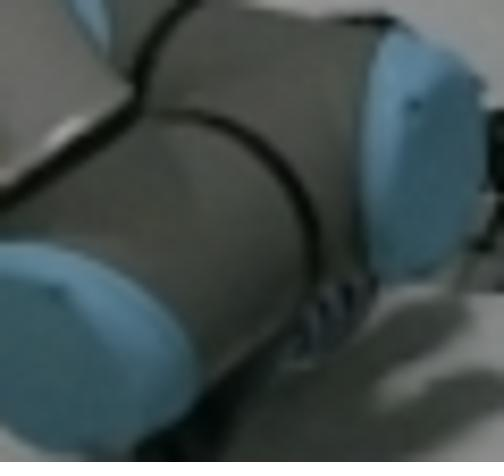

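{"method": "execute_actions", "body": {"actions": [[[0,0,0,0,0,0,0.754,0,0.576,0.696,0.754,0,0.576,0.696,0.754,0,0.576,0.696,0.714,0.678,0.226,0.168,0.4,-0.6,0,0,0,0,0,0,0.78,0,-0.08,-0.348,0.78,0,-0.08,-0.348,1.0,0,-0.9,-0.6,-0.657,0.678,0.225,-0.04,0.4,-0.85]],[[0,0,0,0,0,0,0.754,0,0.576,0.696,0.754,0,0.576,0.696,0.754,0,0.576,0.696,0.714,0.678,0.226,0.168,0.4,-0.6,0,0,0,0,0,0,0.72,0,-0.08,-0.348,0.72,0,-0.08,-0.348,1.0,0,-0.9,-0.6,-0.657,0.678,0.225,-0.085,0.4,-0.9]],[[0,0,0,0,0,0,0.754,0,0.576,0.696,0.754,0,0.576,0.696,0.754,0,0.576,0.696,0.714,0.678,0.226,0.168,0.4,-0.6,0,0,0,0,0,0,0.72,0,-0.08,-0.348,0.72,0,-0.08,-0.348,1.0,0,-0.9,-0.6,-0.657,0.678,0.225,-0.085,0.4,-0.9]]]}}

Scene clock: 190.47 s.
left_arm: end_effector_position=(+0.8001, +0.6829, +0.2171) hand_goal=(+0.754, +0.000, +0.576, +0.696, +0.754, +0.000, +0.576, +0.696, +0.754, +0.000, +0.576, +0.696, +0.714, +0.678, +0.226, +0.168) hand_measured=(+0.754, +0.000, +0.576, +0.696, +0.754, +0.000, +0.576, +0.696, +0.754, +0.000, +0.576, +0.696, +0.714, +0.678, +0.224, +0.168) hand_current_ma=(-2, +0, +2, +0, -2, +0, +2, +0, -2, +0, +2, +0, +1, -2, -6, -1) hand_state=(goal, goal, goal, goal, goal, goal, goal, goal, goal, goal, goal, goal, goal, goal, goal, goal) hand_current_limit=0.40 hand_speed=-0.60 end_effector_quat_wxyz=(+0.059, -0.470, +0.877, +0.082) | right_arm: end_effector_position=(+0.0155, +0.2005, +0.0508) hand_goal=(+0.720, +0.000, -0.080, -0.348, +0.720, +0.000, -0.080, -0.348, +1.000, +0.000, -0.900, -0.600, -0.656, +0.678, +0.226, -0.084) hand_measured=(+0.718, +0.002, -0.078, -0.346, +0.718, -0.002, -0.078, -0.344, +0.994, +0.000, -0.896, -0.596, -0.654, +0.678, +0.226, -0.080) hand_current_ma=(-1, +2, +2, +2, -2, -1, +2, +5, -9, +0, +6, +4, +4, +0, +0, +6) hand_state=(goal, goal, goal, goal, goal, goal, goal, goal, goal, goal, goal, goal, goal, goal, goal, goal) hand_current_limit=0.40 hand_speed=-0.90 end_effector_quat_wxyz=(-0.434, +0.751, +0.432, -0.249)
Joint positions: left_arm=[-0.172 -0.682 0.879 1.376 1.369 0.443] | right_arm=[1.215 -0.876 1.581 0.582 0.547 5.041]
Joint torques (N m): left_arm=[-0.18 -109.08 -41.89 4.88 0.15 0.91] | right_arm=[3.63 -79.39 -18.67 0.74 -3.54 1.58]
Wrist force (N, zeroed by zero_wrist_force on right_arm): left_arm=[-0.1 0.3 0.1] | right_arm=[0.4 -0.6 0.4]
Wrist torque (N m, zeroed by zero_wrist_force on right_arm): left_arm=[0.03 0.02 -0.01] | right_arm=[-0.17 -0.05 -0.01]
Wrist force, peak (N, zeroed by zero_wrist_force on right_arm): left_arm=[-0.5 0.1 0.8] | right_arm=[0.4 -0.6 0.4]
Hand target: left_arm +0.8001, +0.6829, +0.2171; +0.059, -0.470, +0.877, +0.082 | right_arm +0.0155, +0.2005, +0.0508; -0.434, +0.751, +0.432, -0.249
Off the commanded pose: left_arm 0.000 m, 0 deg | right_arm 0.000 m, 0 deg.
Step readings (end_effector_position of left_arm | right_arm):
0: (+0.8001, +0.6829, +0.2171) | (+0.0155, +0.2005, +0.0508)
1: (+0.8001, +0.6829, +0.2171) | (+0.0155, +0.2005, +0.0508)
2: (+0.8001, +0.6829, +0.2171) | (+0.0155, +0.2005, +0.0508)
4: (+0.8001, +0.6829, +0.2171) | (+0.0155, +0.2005, +0.0508)
8: (+0.8001, +0.6829, +0.2171) | (+0.0155, +0.2005, +0.0508)
15: (+0.8001, +0.6829, +0.2171) | (+0.0155, +0.2005, +0.0508)
16: (+0.8001, +0.6829, +0.2171) | (+0.0155, +0.2005, +0.0508)
17: (+0.8001, +0.6829, +0.2171) | (+0.0155, +0.2005, +0.0508)
19: (+0.8001, +0.6829, +0.2171) | (+0.0155, +0.2005, +0.0508)
23: (+0.8001, +0.6829, +0.2171) | (+0.0155, +0.2005, +0.0508)
30: (+0.8001, +0.6829, +0.2171) | (+0.0155, +0.2005, +0.0508)
31: (+0.8001, +0.6829, +0.2171) | (+0.0155, +0.2005, +0.0508)
32: (+0.8001, +0.6829, +0.2171) | (+0.0155, +0.2005, +0.0508)
34: (+0.8001, +0.6829, +0.2171) | (+0.0155, +0.2005, +0.0508)
38: (+0.8001, +0.6829, +0.2171) | (+0.0155, +0.2005, +0.0508)
45: (+0.8001, +0.6829, +0.2171) | (+0.0155, +0.2005, +0.0508)

{"method": "execute_actions", "body": {"actions": [[[0,0,0,0,0,0,0.754,0,0.576,0.696,0.754,0,0.576,0.696,0.754,0,0.576,0.696,0.714,0.678,0.226,0.168,0.4,-0.6,0,0,0,0,0,0,0.68,0,-0.08,-0.348,0.68,0,-0.08,-0.348,1.0,0,-0.9,-0.6,-0.657,0.678,0.225,-0.13,0.4,-0.92]],[[0,0,0,0,0,0,0.754,0,0.576,0.696,0.754,0,0.576,0.696,0.754,0,0.576,0.696,0.714,0.678,0.226,0.168,0.4,-0.6,0,0,0,0,0,0,0.68,0,-0.08,-0.348,0.68,0,-0.08,-0.348,1.0,0,-0.9,-0.6,-0.657,0.678,0.225,-0.13,0.4,-0.92]]]}}

Scene clock: 191.80 s.
left_arm: end_effector_position=(+0.8001, +0.6829, +0.2171) hand_goal=(+0.754, +0.000, +0.576, +0.696, +0.754, +0.000, +0.576, +0.696, +0.754, +0.000, +0.576, +0.696, +0.714, +0.678, +0.226, +0.168) hand_measured=(+0.754, +0.000, +0.576, +0.696, +0.754, +0.000, +0.576, +0.696, +0.754, +0.000, +0.576, +0.696, +0.714, +0.678, +0.224, +0.168) hand_current_ma=(-2, +0, +2, +0, -2, +0, +2, +0, -2, +0, +2, +0, +1, -2, -6, -1) hand_state=(goal, goal, goal, goal, goal, goal, goal, goal, goal, goal, goal, goal, goal, goal, goal, goal) hand_current_limit=0.40 hand_speed=-0.60 end_effector_quat_wxyz=(+0.059, -0.470, +0.877, +0.082) | right_arm: end_effector_position=(+0.0155, +0.2005, +0.0508) hand_goal=(+0.680, +0.000, -0.080, -0.348, +0.680, +0.000, -0.080, -0.348, +1.000, +0.000, -0.900, -0.600, -0.656, +0.678, +0.226, -0.130) hand_measured=(+0.698, +0.002, -0.072, -0.346, +0.698, -0.002, -0.074, -0.344, +0.994, +0.000, -0.896, -0.596, -0.654, +0.678, +0.244, -0.108) hand_current_ma=(+41, +2, +13, +2, +41, -1, +10, +5, -9, +0, +6, +4, +4, +0, +53, +75) hand_state=(goal, goal, goal, goal, goal, goal, goal, goal, goal, goal, goal, goal, goal, goal, goal, blocked) hand_current_limit=0.40 hand_speed=-0.92 end_effector_quat_wxyz=(-0.434, +0.751, +0.432, -0.249)
Joint positions: left_arm=[-0.172 -0.682 0.879 1.376 1.369 0.443] | right_arm=[1.215 -0.876 1.581 0.582 0.547 5.041]
Joint torques (N m): left_arm=[-1.7 -108.82 -42.23 4.8 0.55 0.94] | right_arm=[3.25 -81 -19.37 0.73 -2.36 1.51]
Wrist force (N, zeroed by zero_wrist_force on right_arm): left_arm=[-0.2 0.2 0.5] | right_arm=[0.2 0.0 0.3]
Wrist torque (N m, zeroed by zero_wrist_force on right_arm): left_arm=[-0.01 0.04 -0.03] | right_arm=[-0.08 -0.02 -0.02]
Wrist force, peak (N, zeroed by zero_wrist_force on right_arm): left_arm=[-0.5 0.8 0.7] | right_arm=[0.3 0.6 0.3]
Hand target: left_arm +0.8001, +0.6829, +0.2171; +0.059, -0.470, +0.877, +0.082 | right_arm +0.0155, +0.2005, +0.0508; -0.434, +0.751, +0.432, -0.249
Off the commanded pose: left_arm 0.000 m, 0 deg | right_arm 0.000 m, 0 deg.
Step readings (end_effector_position of left_arm | right_arm):
0: (+0.8001, +0.6829, +0.2171) | (+0.0155, +0.2005, +0.0508)
1: (+0.8001, +0.6829, +0.2171) | (+0.0155, +0.2005, +0.0508)
2: (+0.8001, +0.6829, +0.2171) | (+0.0155, +0.2005, +0.0508)
4: (+0.8001, +0.6829, +0.2171) | (+0.0155, +0.2005, +0.0508)
8: (+0.8001, +0.6829, +0.2171) | (+0.0155, +0.2005, +0.0508)
15: (+0.8001, +0.6829, +0.2171) | (+0.0155, +0.2005, +0.0508)
16: (+0.8001, +0.6829, +0.2171) | (+0.0155, +0.2005, +0.0508)
17: (+0.8001, +0.6829, +0.2171) | (+0.0155, +0.2005, +0.0508)
19: (+0.8001, +0.6829, +0.2171) | (+0.0155, +0.2005, +0.0508)
23: (+0.8001, +0.6829, +0.2171) | (+0.0155, +0.2005, +0.0508)
30: (+0.8001, +0.6829, +0.2171) | (+0.0155, +0.2005, +0.0508)

{"method": "execute_actions", "body": {"actions": [[[0,0,0,0,0,0,0.754,0,0.576,0.696,0.754,0,0.576,0.696,0.754,0,0.576,0.696,0.714,0.678,0.226,0.168,0.4,-0.6,0,0,0,0,0,0,0.62,0,-0.08,-0.348,0.62,0,-0.08,-0.348,1.0,0,-0.9,-0.6,-0.657,0.678,0.225,-0.165,0.4,-0.92]],[[0,0,0,0,0,0,0.754,0,0.576,0.696,0.754,0,0.576,0.696,0.754,0,0.576,0.696,0.714,0.678,0.226,0.168,0.4,-0.6,0,0,0,0,0,0,0.62,0,-0.08,-0.348,0.62,0,-0.08,-0.348,1.0,0,-0.9,-0.6,-0.657,0.678,0.225,-0.165,0.4,-0.92]],[[0,0,0,0,0,0,0.754,0,0.576,0.696,0.754,0,0.576,0.696,0.754,0,0.576,0.696,0.714,0.678,0.226,0.168,0.4,-0.6,0,0,0,0,0,0,0.605,0,-0.08,-0.348,0.605,0,-0.08,-0.348,1.0,0,-0.9,-0.6,-0.657,0.678,0.225,-0.175,0.4,-0.92]]]}}

{"method": "move", "body": {"target": [[0,0,0,0,0,0,0.754,0,0.576,0.696,0.754,0,0.576,0.696,0.754,0,0.576,0.696,0.714,0.678,0.226,0.168,0.4,-0.6,0,0,0.035,0,0,0,0.605,0,-0.08,-0.348,0.605,0,-0.08,-0.348,1.0,0,-0.9,-0.6,-0.657,0.678,0.225,-0.175,0.4,-0.92]], "speed": 0.03}}

Scene clock: 193.77 s.
left_arm: end_effector_position=(+0.8001, +0.6829, +0.2171) hand_goal=(+0.754, +0.000, +0.576, +0.696, +0.754, +0.000, +0.576, +0.696, +0.754, +0.000, +0.576, +0.696, +0.714, +0.678, +0.226, +0.168) hand_measured=(+0.754, +0.000, +0.576, +0.696, +0.754, +0.000, +0.576, +0.696, +0.754, +0.000, +0.576, +0.696, +0.714, +0.678, +0.224, +0.168) hand_current_ma=(-2, +0, +2, +0, -2, +0, +2, +0, -2, +0, +2, +0, +1, -2, -6, -1) hand_state=(goal, goal, goal, goal, goal, goal, goal, goal, goal, goal, goal, goal, goal, goal, goal, goal) hand_current_limit=0.40 hand_speed=-0.60 end_effector_quat_wxyz=(+0.059, -0.470, +0.877, +0.082) | right_arm: end_effector_position=(+0.0155, +0.2005, +0.0508) hand_goal=(+0.606, +0.000, -0.080, -0.348, +0.606, +0.000, -0.080, -0.348, +1.000, +0.000, -0.900, -0.600, -0.656, +0.678, +0.226, -0.174) hand_measured=(+0.662, +0.002, -0.060, -0.346, +0.664, -0.002, -0.064, -0.344, +0.994, +0.000, -0.896, -0.596, -0.652, +0.678, +0.270, -0.130) hand_current_ma=(+175, +2, +40, +3, +182, -1, +30, +5, -9, +0, +6, +4, +6, +0, +163, +176) hand_state=(blocked, goal, goal, goal, blocked, goal, goal, goal, goal, goal, goal, goal, goal, goal, blocked, blocked) hand_current_limit=0.40 hand_speed=-0.92 end_effector_quat_wxyz=(-0.434, +0.751, +0.432, -0.249)
Joint positions: left_arm=[-0.172 -0.682 0.879 1.376 1.369 0.443] | right_arm=[1.215 -0.876 1.581 0.582 0.547 5.041]
Joint torques (N m): left_arm=[1.36 -107.07 -42.42 4.74 0.26 0.87] | right_arm=[3.72 -80.7 -19.87 0.74 -1.12 1.57]
Wrist force (N, zeroed by zero_wrist_force on right_arm): left_arm=[-0.2 0.0 0.1] | right_arm=[0.4 -0.4 0.1]
Wrist torque (N m, zeroed by zero_wrist_force on right_arm): left_arm=[-0.01 0.04 -0.02] | right_arm=[-0.05 -0.05 0.00]
Wrist force, peak (N, zeroed by zero_wrist_force on right_arm): left_arm=[-0.6 0.3 0.8] | right_arm=[0.7 -0.6 0.4]
Hand target: left_arm +0.8001, +0.6829, +0.2171; +0.059, -0.470, +0.877, +0.082 | right_arm +0.0155, +0.2005, +0.0508; -0.434, +0.751, +0.432, -0.249
Off the commanded pose: left_arm 0.000 m, 0 deg | right_arm 0.000 m, 0 deg.
Step readings (end_effector_position of left_arm | right_arm):
0: (+0.8001, +0.6829, +0.2171) | (+0.0155, +0.2005, +0.0508)
1: (+0.8001, +0.6829, +0.2171) | (+0.0155, +0.2005, +0.0508)
2: (+0.8001, +0.6829, +0.2171) | (+0.0155, +0.2005, +0.0508)
4: (+0.8001, +0.6829, +0.2171) | (+0.0155, +0.2005, +0.0508)
8: (+0.8001, +0.6829, +0.2171) | (+0.0155, +0.2005, +0.0508)
15: (+0.8001, +0.6829, +0.2171) | (+0.0155, +0.2005, +0.0508)
16: (+0.8001, +0.6829, +0.2171) | (+0.0155, +0.2005, +0.0508)
17: (+0.8001, +0.6829, +0.2171) | (+0.0155, +0.2005, +0.0508)
19: (+0.8001, +0.6829, +0.2171) | (+0.0155, +0.2005, +0.0508)
23: (+0.8001, +0.6829, +0.2171) | (+0.0155, +0.2005, +0.0508)
30: (+0.8001, +0.6829, +0.2171) | (+0.0155, +0.2005, +0.0508)
31: (+0.8001, +0.6829, +0.2171) | (+0.0155, +0.2005, +0.0508)
32: (+0.8001, +0.6829, +0.2171) | (+0.0155, +0.2005, +0.0508)
34: (+0.8001, +0.6829, +0.2171) | (+0.0155, +0.2005, +0.0508)
38: (+0.8001, +0.6829, +0.2171) | (+0.0155, +0.2005, +0.0508)
45: (+0.8001, +0.6829, +0.2171) | (+0.0155, +0.2005, +0.0508)

Scene clock: 194.83 s.
left_arm: end_effector_position=(+0.8001, +0.6829, +0.2171) hand_goal=(+0.754, +0.000, +0.576, +0.696, +0.754, +0.000, +0.576, +0.696, +0.754, +0.000, +0.576, +0.696, +0.714, +0.678, +0.226, +0.168) hand_measured=(+0.754, +0.000, +0.576, +0.696, +0.754, +0.000, +0.576, +0.696, +0.754, +0.000, +0.576, +0.696, +0.714, +0.678, +0.224, +0.168) hand_current_ma=(-2, +0, +2, +0, -2, +0, +2, +0, -2, +0, +2, +0, +1, -2, -6, -1) hand_state=(goal, goal, goal, goal, goal, goal, goal, goal, goal, goal, goal, goal, goal, goal, goal, goal) hand_current_limit=0.40 hand_speed=-0.60 end_effector_quat_wxyz=(+0.059, -0.470, +0.877, +0.082) | right_arm: end_effector_position=(+0.0155, +0.2005, +0.0715) hand_goal=(+0.606, +0.000, -0.080, -0.348, +0.606, +0.000, -0.080, -0.348, +1.000, +0.000, -0.900, -0.600, -0.656, +0.678, +0.226, -0.174) hand_measured=(+0.658, +0.002, -0.056, -0.340, +0.658, -0.002, -0.060, -0.338, +0.994, +0.000, -0.896, -0.596, -0.650, +0.678, +0.270, -0.130) hand_current_ma=(+160, +2, +53, +13, +163, -1, +41, +18, -9, +0, +6, +4, +9, +0, +163, +176) hand_state=(blocked, goal, blocked, goal, blocked, goal, goal, goal, goal, goal, goal, goal, goal, goal, blocked, blocked) hand_current_limit=0.40 hand_speed=-0.92 end_effector_quat_wxyz=(-0.434, +0.751, +0.432, -0.249)
Joint positions: left_arm=[-0.172 -0.682 0.879 1.376 1.369 0.443] | right_arm=[1.215 -0.898 1.575 0.61 0.547 5.041]
Joint torques (N m): left_arm=[1.49 -107.51 -42.19 4.85 0.49 1.06] | right_arm=[1.01 -108.43 -42.86 8.8 -0.87 -0.49]
Wrist force (N, zeroed by zero_wrist_force on right_arm): left_arm=[-0.1 0.0 0.3] | right_arm=[0.2 1.2 0.8]
Wrist torque (N m, zeroed by zero_wrist_force on right_arm): left_arm=[-0.03 0.03 0.00] | right_arm=[-0.10 -0.03 -0.02]
Wrist force, peak (N, zeroed by zero_wrist_force on right_arm): left_arm=[-0.6 -0.3 0.8] | right_arm=[0.3 1.7 1.0]
Hand target: left_arm +0.8001, +0.6829, +0.2171; +0.059, -0.470, +0.877, +0.082 | right_arm +0.0155, +0.2005, +0.0718; -0.434, +0.751, +0.432, -0.249
Off the commanded pose: left_arm 0.000 m, 0 deg | right_arm 0.000 m, 0 deg.
move: done

{"method": "move", "body": {"target": [[0,0,0,0,0,0,0.754,0,0.576,0.696,0.754,0,0.576,0.696,0.754,0,0.576,0.696,0.714,0.678,0.226,0.168,0.4,-0.6,0,0,0.2,0,0,0,0.605,0,-0.08,-0.348,0.605,0,-0.08,-0.348,1.0,0,-0.9,-0.6,-0.657,0.678,0.225,-0.175,0.4,-0.92],[0,0,0,0,0,0,0.754,0,0.576,0.696,0.754,0,0.576,0.696,0.754,0,0.576,0.696,0.714,0.678,0.226,0.168,0.4,-0.6,-0.1403,-0.5145,0.2,0,0,0,0.605,0,-0.08,-0.348,0.605,0,-0.08,-0.348,1.0,0,-0.9,-0.6,-0.657,0.678,0.225,-0.175,0.4,-0.92],[0,0,0,0,0,0,0.754,0,0.576,0.696,0.754,0,0.576,0.696,0.754,0,0.576,0.696,0.714,0.678,0.226,0.168,0.4,-0.6,-0.1403,-0.5145,0.1,0,0,0,0.605,0,-0.08,-0.348,0.605,0,-0.08,-0.348,1.0,0,-0.9,-0.6,-0.657,0.678,0.225,-0.175,0.4,-0.92]], "speed": [0.12,0.18,0.1], "blend": 0.03, "cameras": ["cam_high"]}}

{"method": "zoom_image", "body": {"camera": "cam_high", "region": [345, 15, 395, 65]}}

Scene clock: 199.53 s.
left_arm: end_effector_position=(+0.8001, +0.6829, +0.2171) hand_goal=(+0.754, +0.000, +0.576, +0.696, +0.754, +0.000, +0.576, +0.696, +0.754, +0.000, +0.576, +0.696, +0.714, +0.678, +0.226, +0.168) hand_measured=(+0.754, +0.000, +0.576, +0.696, +0.754, +0.000, +0.576, +0.696, +0.754, +0.000, +0.576, +0.696, +0.714, +0.678, +0.224, +0.168) hand_current_ma=(-2, +0, +2, +0, -2, +0, +2, +0, -2, +0, +2, +0, +1, -2, -6, -1) hand_state=(goal, goal, goal, goal, goal, goal, goal, goal, goal, goal, goal, goal, goal, goal, goal, goal) hand_current_limit=0.40 hand_speed=-0.60 end_effector_quat_wxyz=(+0.059, -0.470, +0.877, +0.082) | right_arm: end_effector_position=(-0.0686, -0.1082, +0.1319) hand_goal=(+0.606, +0.000, -0.080, -0.348, +0.606, +0.000, -0.080, -0.348, +1.000, +0.000, -0.900, -0.600, -0.656, +0.678, +0.226, -0.174) hand_measured=(+0.658, +0.002, -0.056, -0.340, +0.658, -0.002, -0.060, -0.336, +0.994, +0.000, -0.896, -0.596, -0.650, +0.678, +0.270, -0.130) hand_current_ma=(+156, +2, +55, +15, +159, -1, +42, +20, -9, +0, +6, +4, +10, +0, +164, +176) hand_state=(blocked, goal, blocked, goal, blocked, goal, goal, goal, goal, goal, goal, goal, goal, goal, blocked, blocked) hand_current_limit=0.40 hand_speed=-0.92 end_effector_quat_wxyz=(-0.434, +0.751, +0.432, -0.249)
Joint positions: left_arm=[-0.172 -0.682 0.879 1.376 1.369 0.443] | right_arm=[1.139 -1.363 2.221 0.553 0.53 4.897]
Joint torques (N m): left_arm=[-0.59 -106.68 -43.22 4.9 0.67 1.07] | right_arm=[10.72 -34.53 -13.24 1.28 -5.41 1.59]
Wrist force (N, zeroed by zero_wrist_force on right_arm): left_arm=[-0.1 0.2 0.2] | right_arm=[0.0 1.3 0.9]
Wrist torque (N m, zeroed by zero_wrist_force on right_arm): left_arm=[0.02 0.03 -0.02] | right_arm=[-0.12 0.01 0.08]
Wrist force, peak (N, zeroed by zero_wrist_force on right_arm): left_arm=[-0.3 -0.2 1.0] | right_arm=[0.5 2.5 1.2]
Hand target: left_arm +0.8001, +0.6829, +0.2171; +0.059, -0.470, +0.877, +0.082 | right_arm -0.0686, -0.1082, +0.1318; -0.434, +0.751, +0.432, -0.249
Off the commanded pose: left_arm 0.000 m, 0 deg | right_arm 0.000 m, 0 deg.
move: done
Images, in order (width x height): cam_high 672x504.

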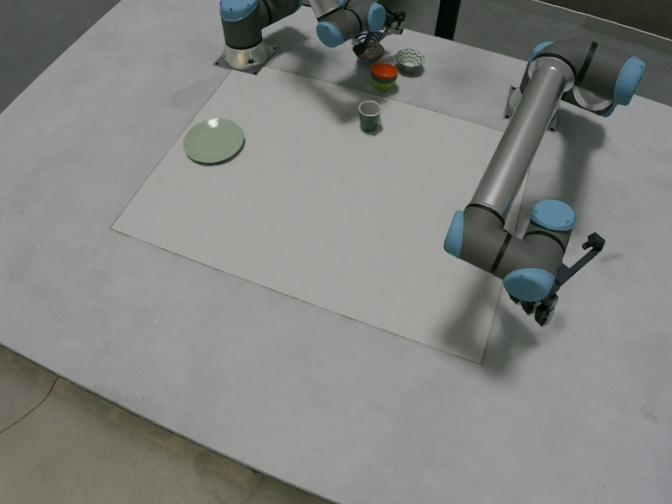

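Scaled by 10.080.

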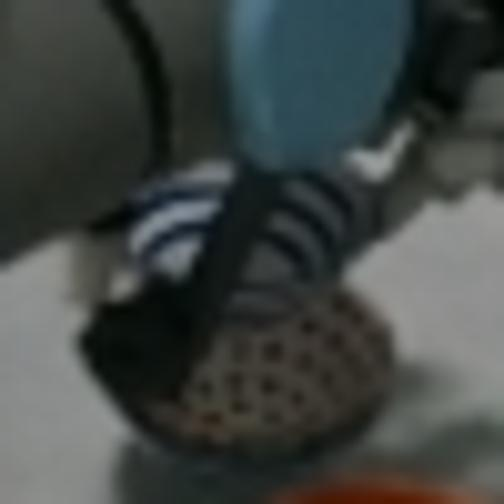

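{"method": "zoom_image", "body": {"camera": "cam_high", "region": [352, 25, 392, 65]}}

Scaled by 12.600.

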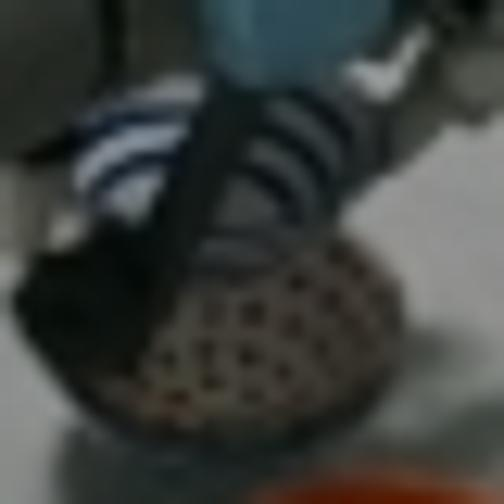

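{"method": "move", "body": {"target": [[0,0,0,0,0,0,0.754,0,0.576,0.696,0.754,0,0.576,0.696,0.754,0,0.576,0.696,0.714,0.678,0.226,0.168,0.4,-0.6,-0.005,0.0075,0,0,0,0,0.605,0,-0.08,-0.348,0.605,0,-0.08,-0.348,1.0,0,-0.9,-0.6,-0.657,0.678,0.225,-0.175,0.4,-0.92],[0,0,0,0,0,0,0.754,0,0.576,0.696,0.754,0,0.576,0.696,0.754,0,0.576,0.696,0.714,0.678,0.226,0.168,0.4,-0.6,-0.005,0.0075,-0.05,0,0,0,0.605,0,-0.08,-0.348,0.605,0,-0.08,-0.348,1.0,0,-0.9,-0.6,-0.657,0.678,0.225,-0.175,0.4,-0.92],[0,0,0,0,0,0,0.754,0,0.576,0.696,0.754,0,0.576,0.696,0.754,0,0.576,0.696,0.714,0.678,0.226,0.168,0.4,-0.6,-0.005,0.0075,-0.105,0,0,0,0.605,0,-0.08,-0.348,0.605,0,-0.08,-0.348,1.0,0,-0.9,-0.6,-0.657,0.678,0.225,-0.175,0.4,-0.92]], "speed": [0.05,0.05,0.02], "stop_force": 4, "cameras": ["cam_high"]}}

{"method": "zoom_image", "body": {"camera": "cam_high", "region": [352, 25, 392, 65]}}

Scene clock: 203.70 s.
left_arm: end_effector_position=(+0.8001, +0.6829, +0.2171) hand_goal=(+0.754, +0.000, +0.576, +0.696, +0.754, +0.000, +0.576, +0.696, +0.754, +0.000, +0.576, +0.696, +0.714, +0.678, +0.226, +0.168) hand_measured=(+0.754, +0.000, +0.576, +0.696, +0.754, +0.000, +0.576, +0.696, +0.754, +0.000, +0.576, +0.696, +0.714, +0.678, +0.224, +0.168) hand_current_ma=(-2, +0, +2, +0, -2, +0, +2, +0, -2, +0, +2, +0, +1, -2, -6, -1) hand_state=(goal, goal, goal, goal, goal, goal, goal, goal, goal, goal, goal, goal, goal, goal, goal, goal) hand_current_limit=0.40 hand_speed=-0.60 end_effector_quat_wxyz=(+0.059, -0.470, +0.877, +0.082) | right_arm: end_effector_position=(-0.0716, -0.1037, +0.0863) hand_goal=(+0.606, +0.000, -0.080, -0.348, +0.606, +0.000, -0.080, -0.348, +1.000, +0.000, -0.900, -0.600, -0.656, +0.678, +0.226, -0.174) hand_measured=(+0.658, +0.002, -0.056, -0.350, +0.658, -0.002, -0.060, -0.342, +0.994, +0.000, -0.896, -0.596, -0.648, +0.678, +0.272, -0.130) hand_current_ma=(+156, +2, +55, -1, +157, -1, +43, +8, -9, +0, +6, +4, +12, +0, +171, +172) hand_state=(blocked, goal, blocked, goal, blocked, goal, blocked, goal, goal, goal, goal, goal, goal, goal, blocked, blocked) hand_current_limit=0.40 hand_speed=-0.92 end_effector_quat_wxyz=(-0.434, +0.751, +0.432, -0.249)
Joint positions: left_arm=[-0.172 -0.682 0.879 1.376 1.369 0.443] | right_arm=[1.151 -1.287 2.236 0.442 0.532 4.92]
Joint torques (N m): left_arm=[1.9 -107.59 -42.01 4.98 0.84 0.94] | right_arm=[7.31 -63.31 -34.75 8.71 0.22 1.96]
Wrist force (N, zeroed by zero_wrist_force on right_arm): left_arm=[-0.1 -0.1 0.8] | right_arm=[-0.2 -0.4 -0.2]
Wrist torque (N m, zeroed by zero_wrist_force on right_arm): left_arm=[-0.07 0.04 -0.01] | right_arm=[-0.01 0.03 -0.03]
Wrist force, peak (N, zeroed by zero_wrist_force on right_arm): left_arm=[0.0 0.9 0.7] | right_arm=[0.3 -6.2 -1.7]
Hand target: left_arm +0.8001, +0.6829, +0.2171; +0.059, -0.470, +0.877, +0.082 | right_arm -0.0716, -0.1037, +0.0863; -0.434, +0.751, +0.432, -0.249 (not the last commanded pose)
Off the commanded pose: left_arm 0.000 m, 0 deg | right_arm 0.018 m, 0 deg.
move: contact (right_arm); path passed 2 of 3 targets
Images, in order (width x height): cam_high 672x504.

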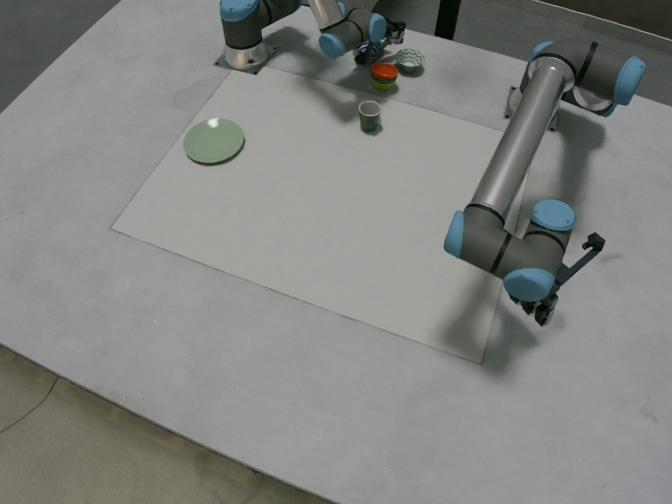

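Scaled by 12.600.

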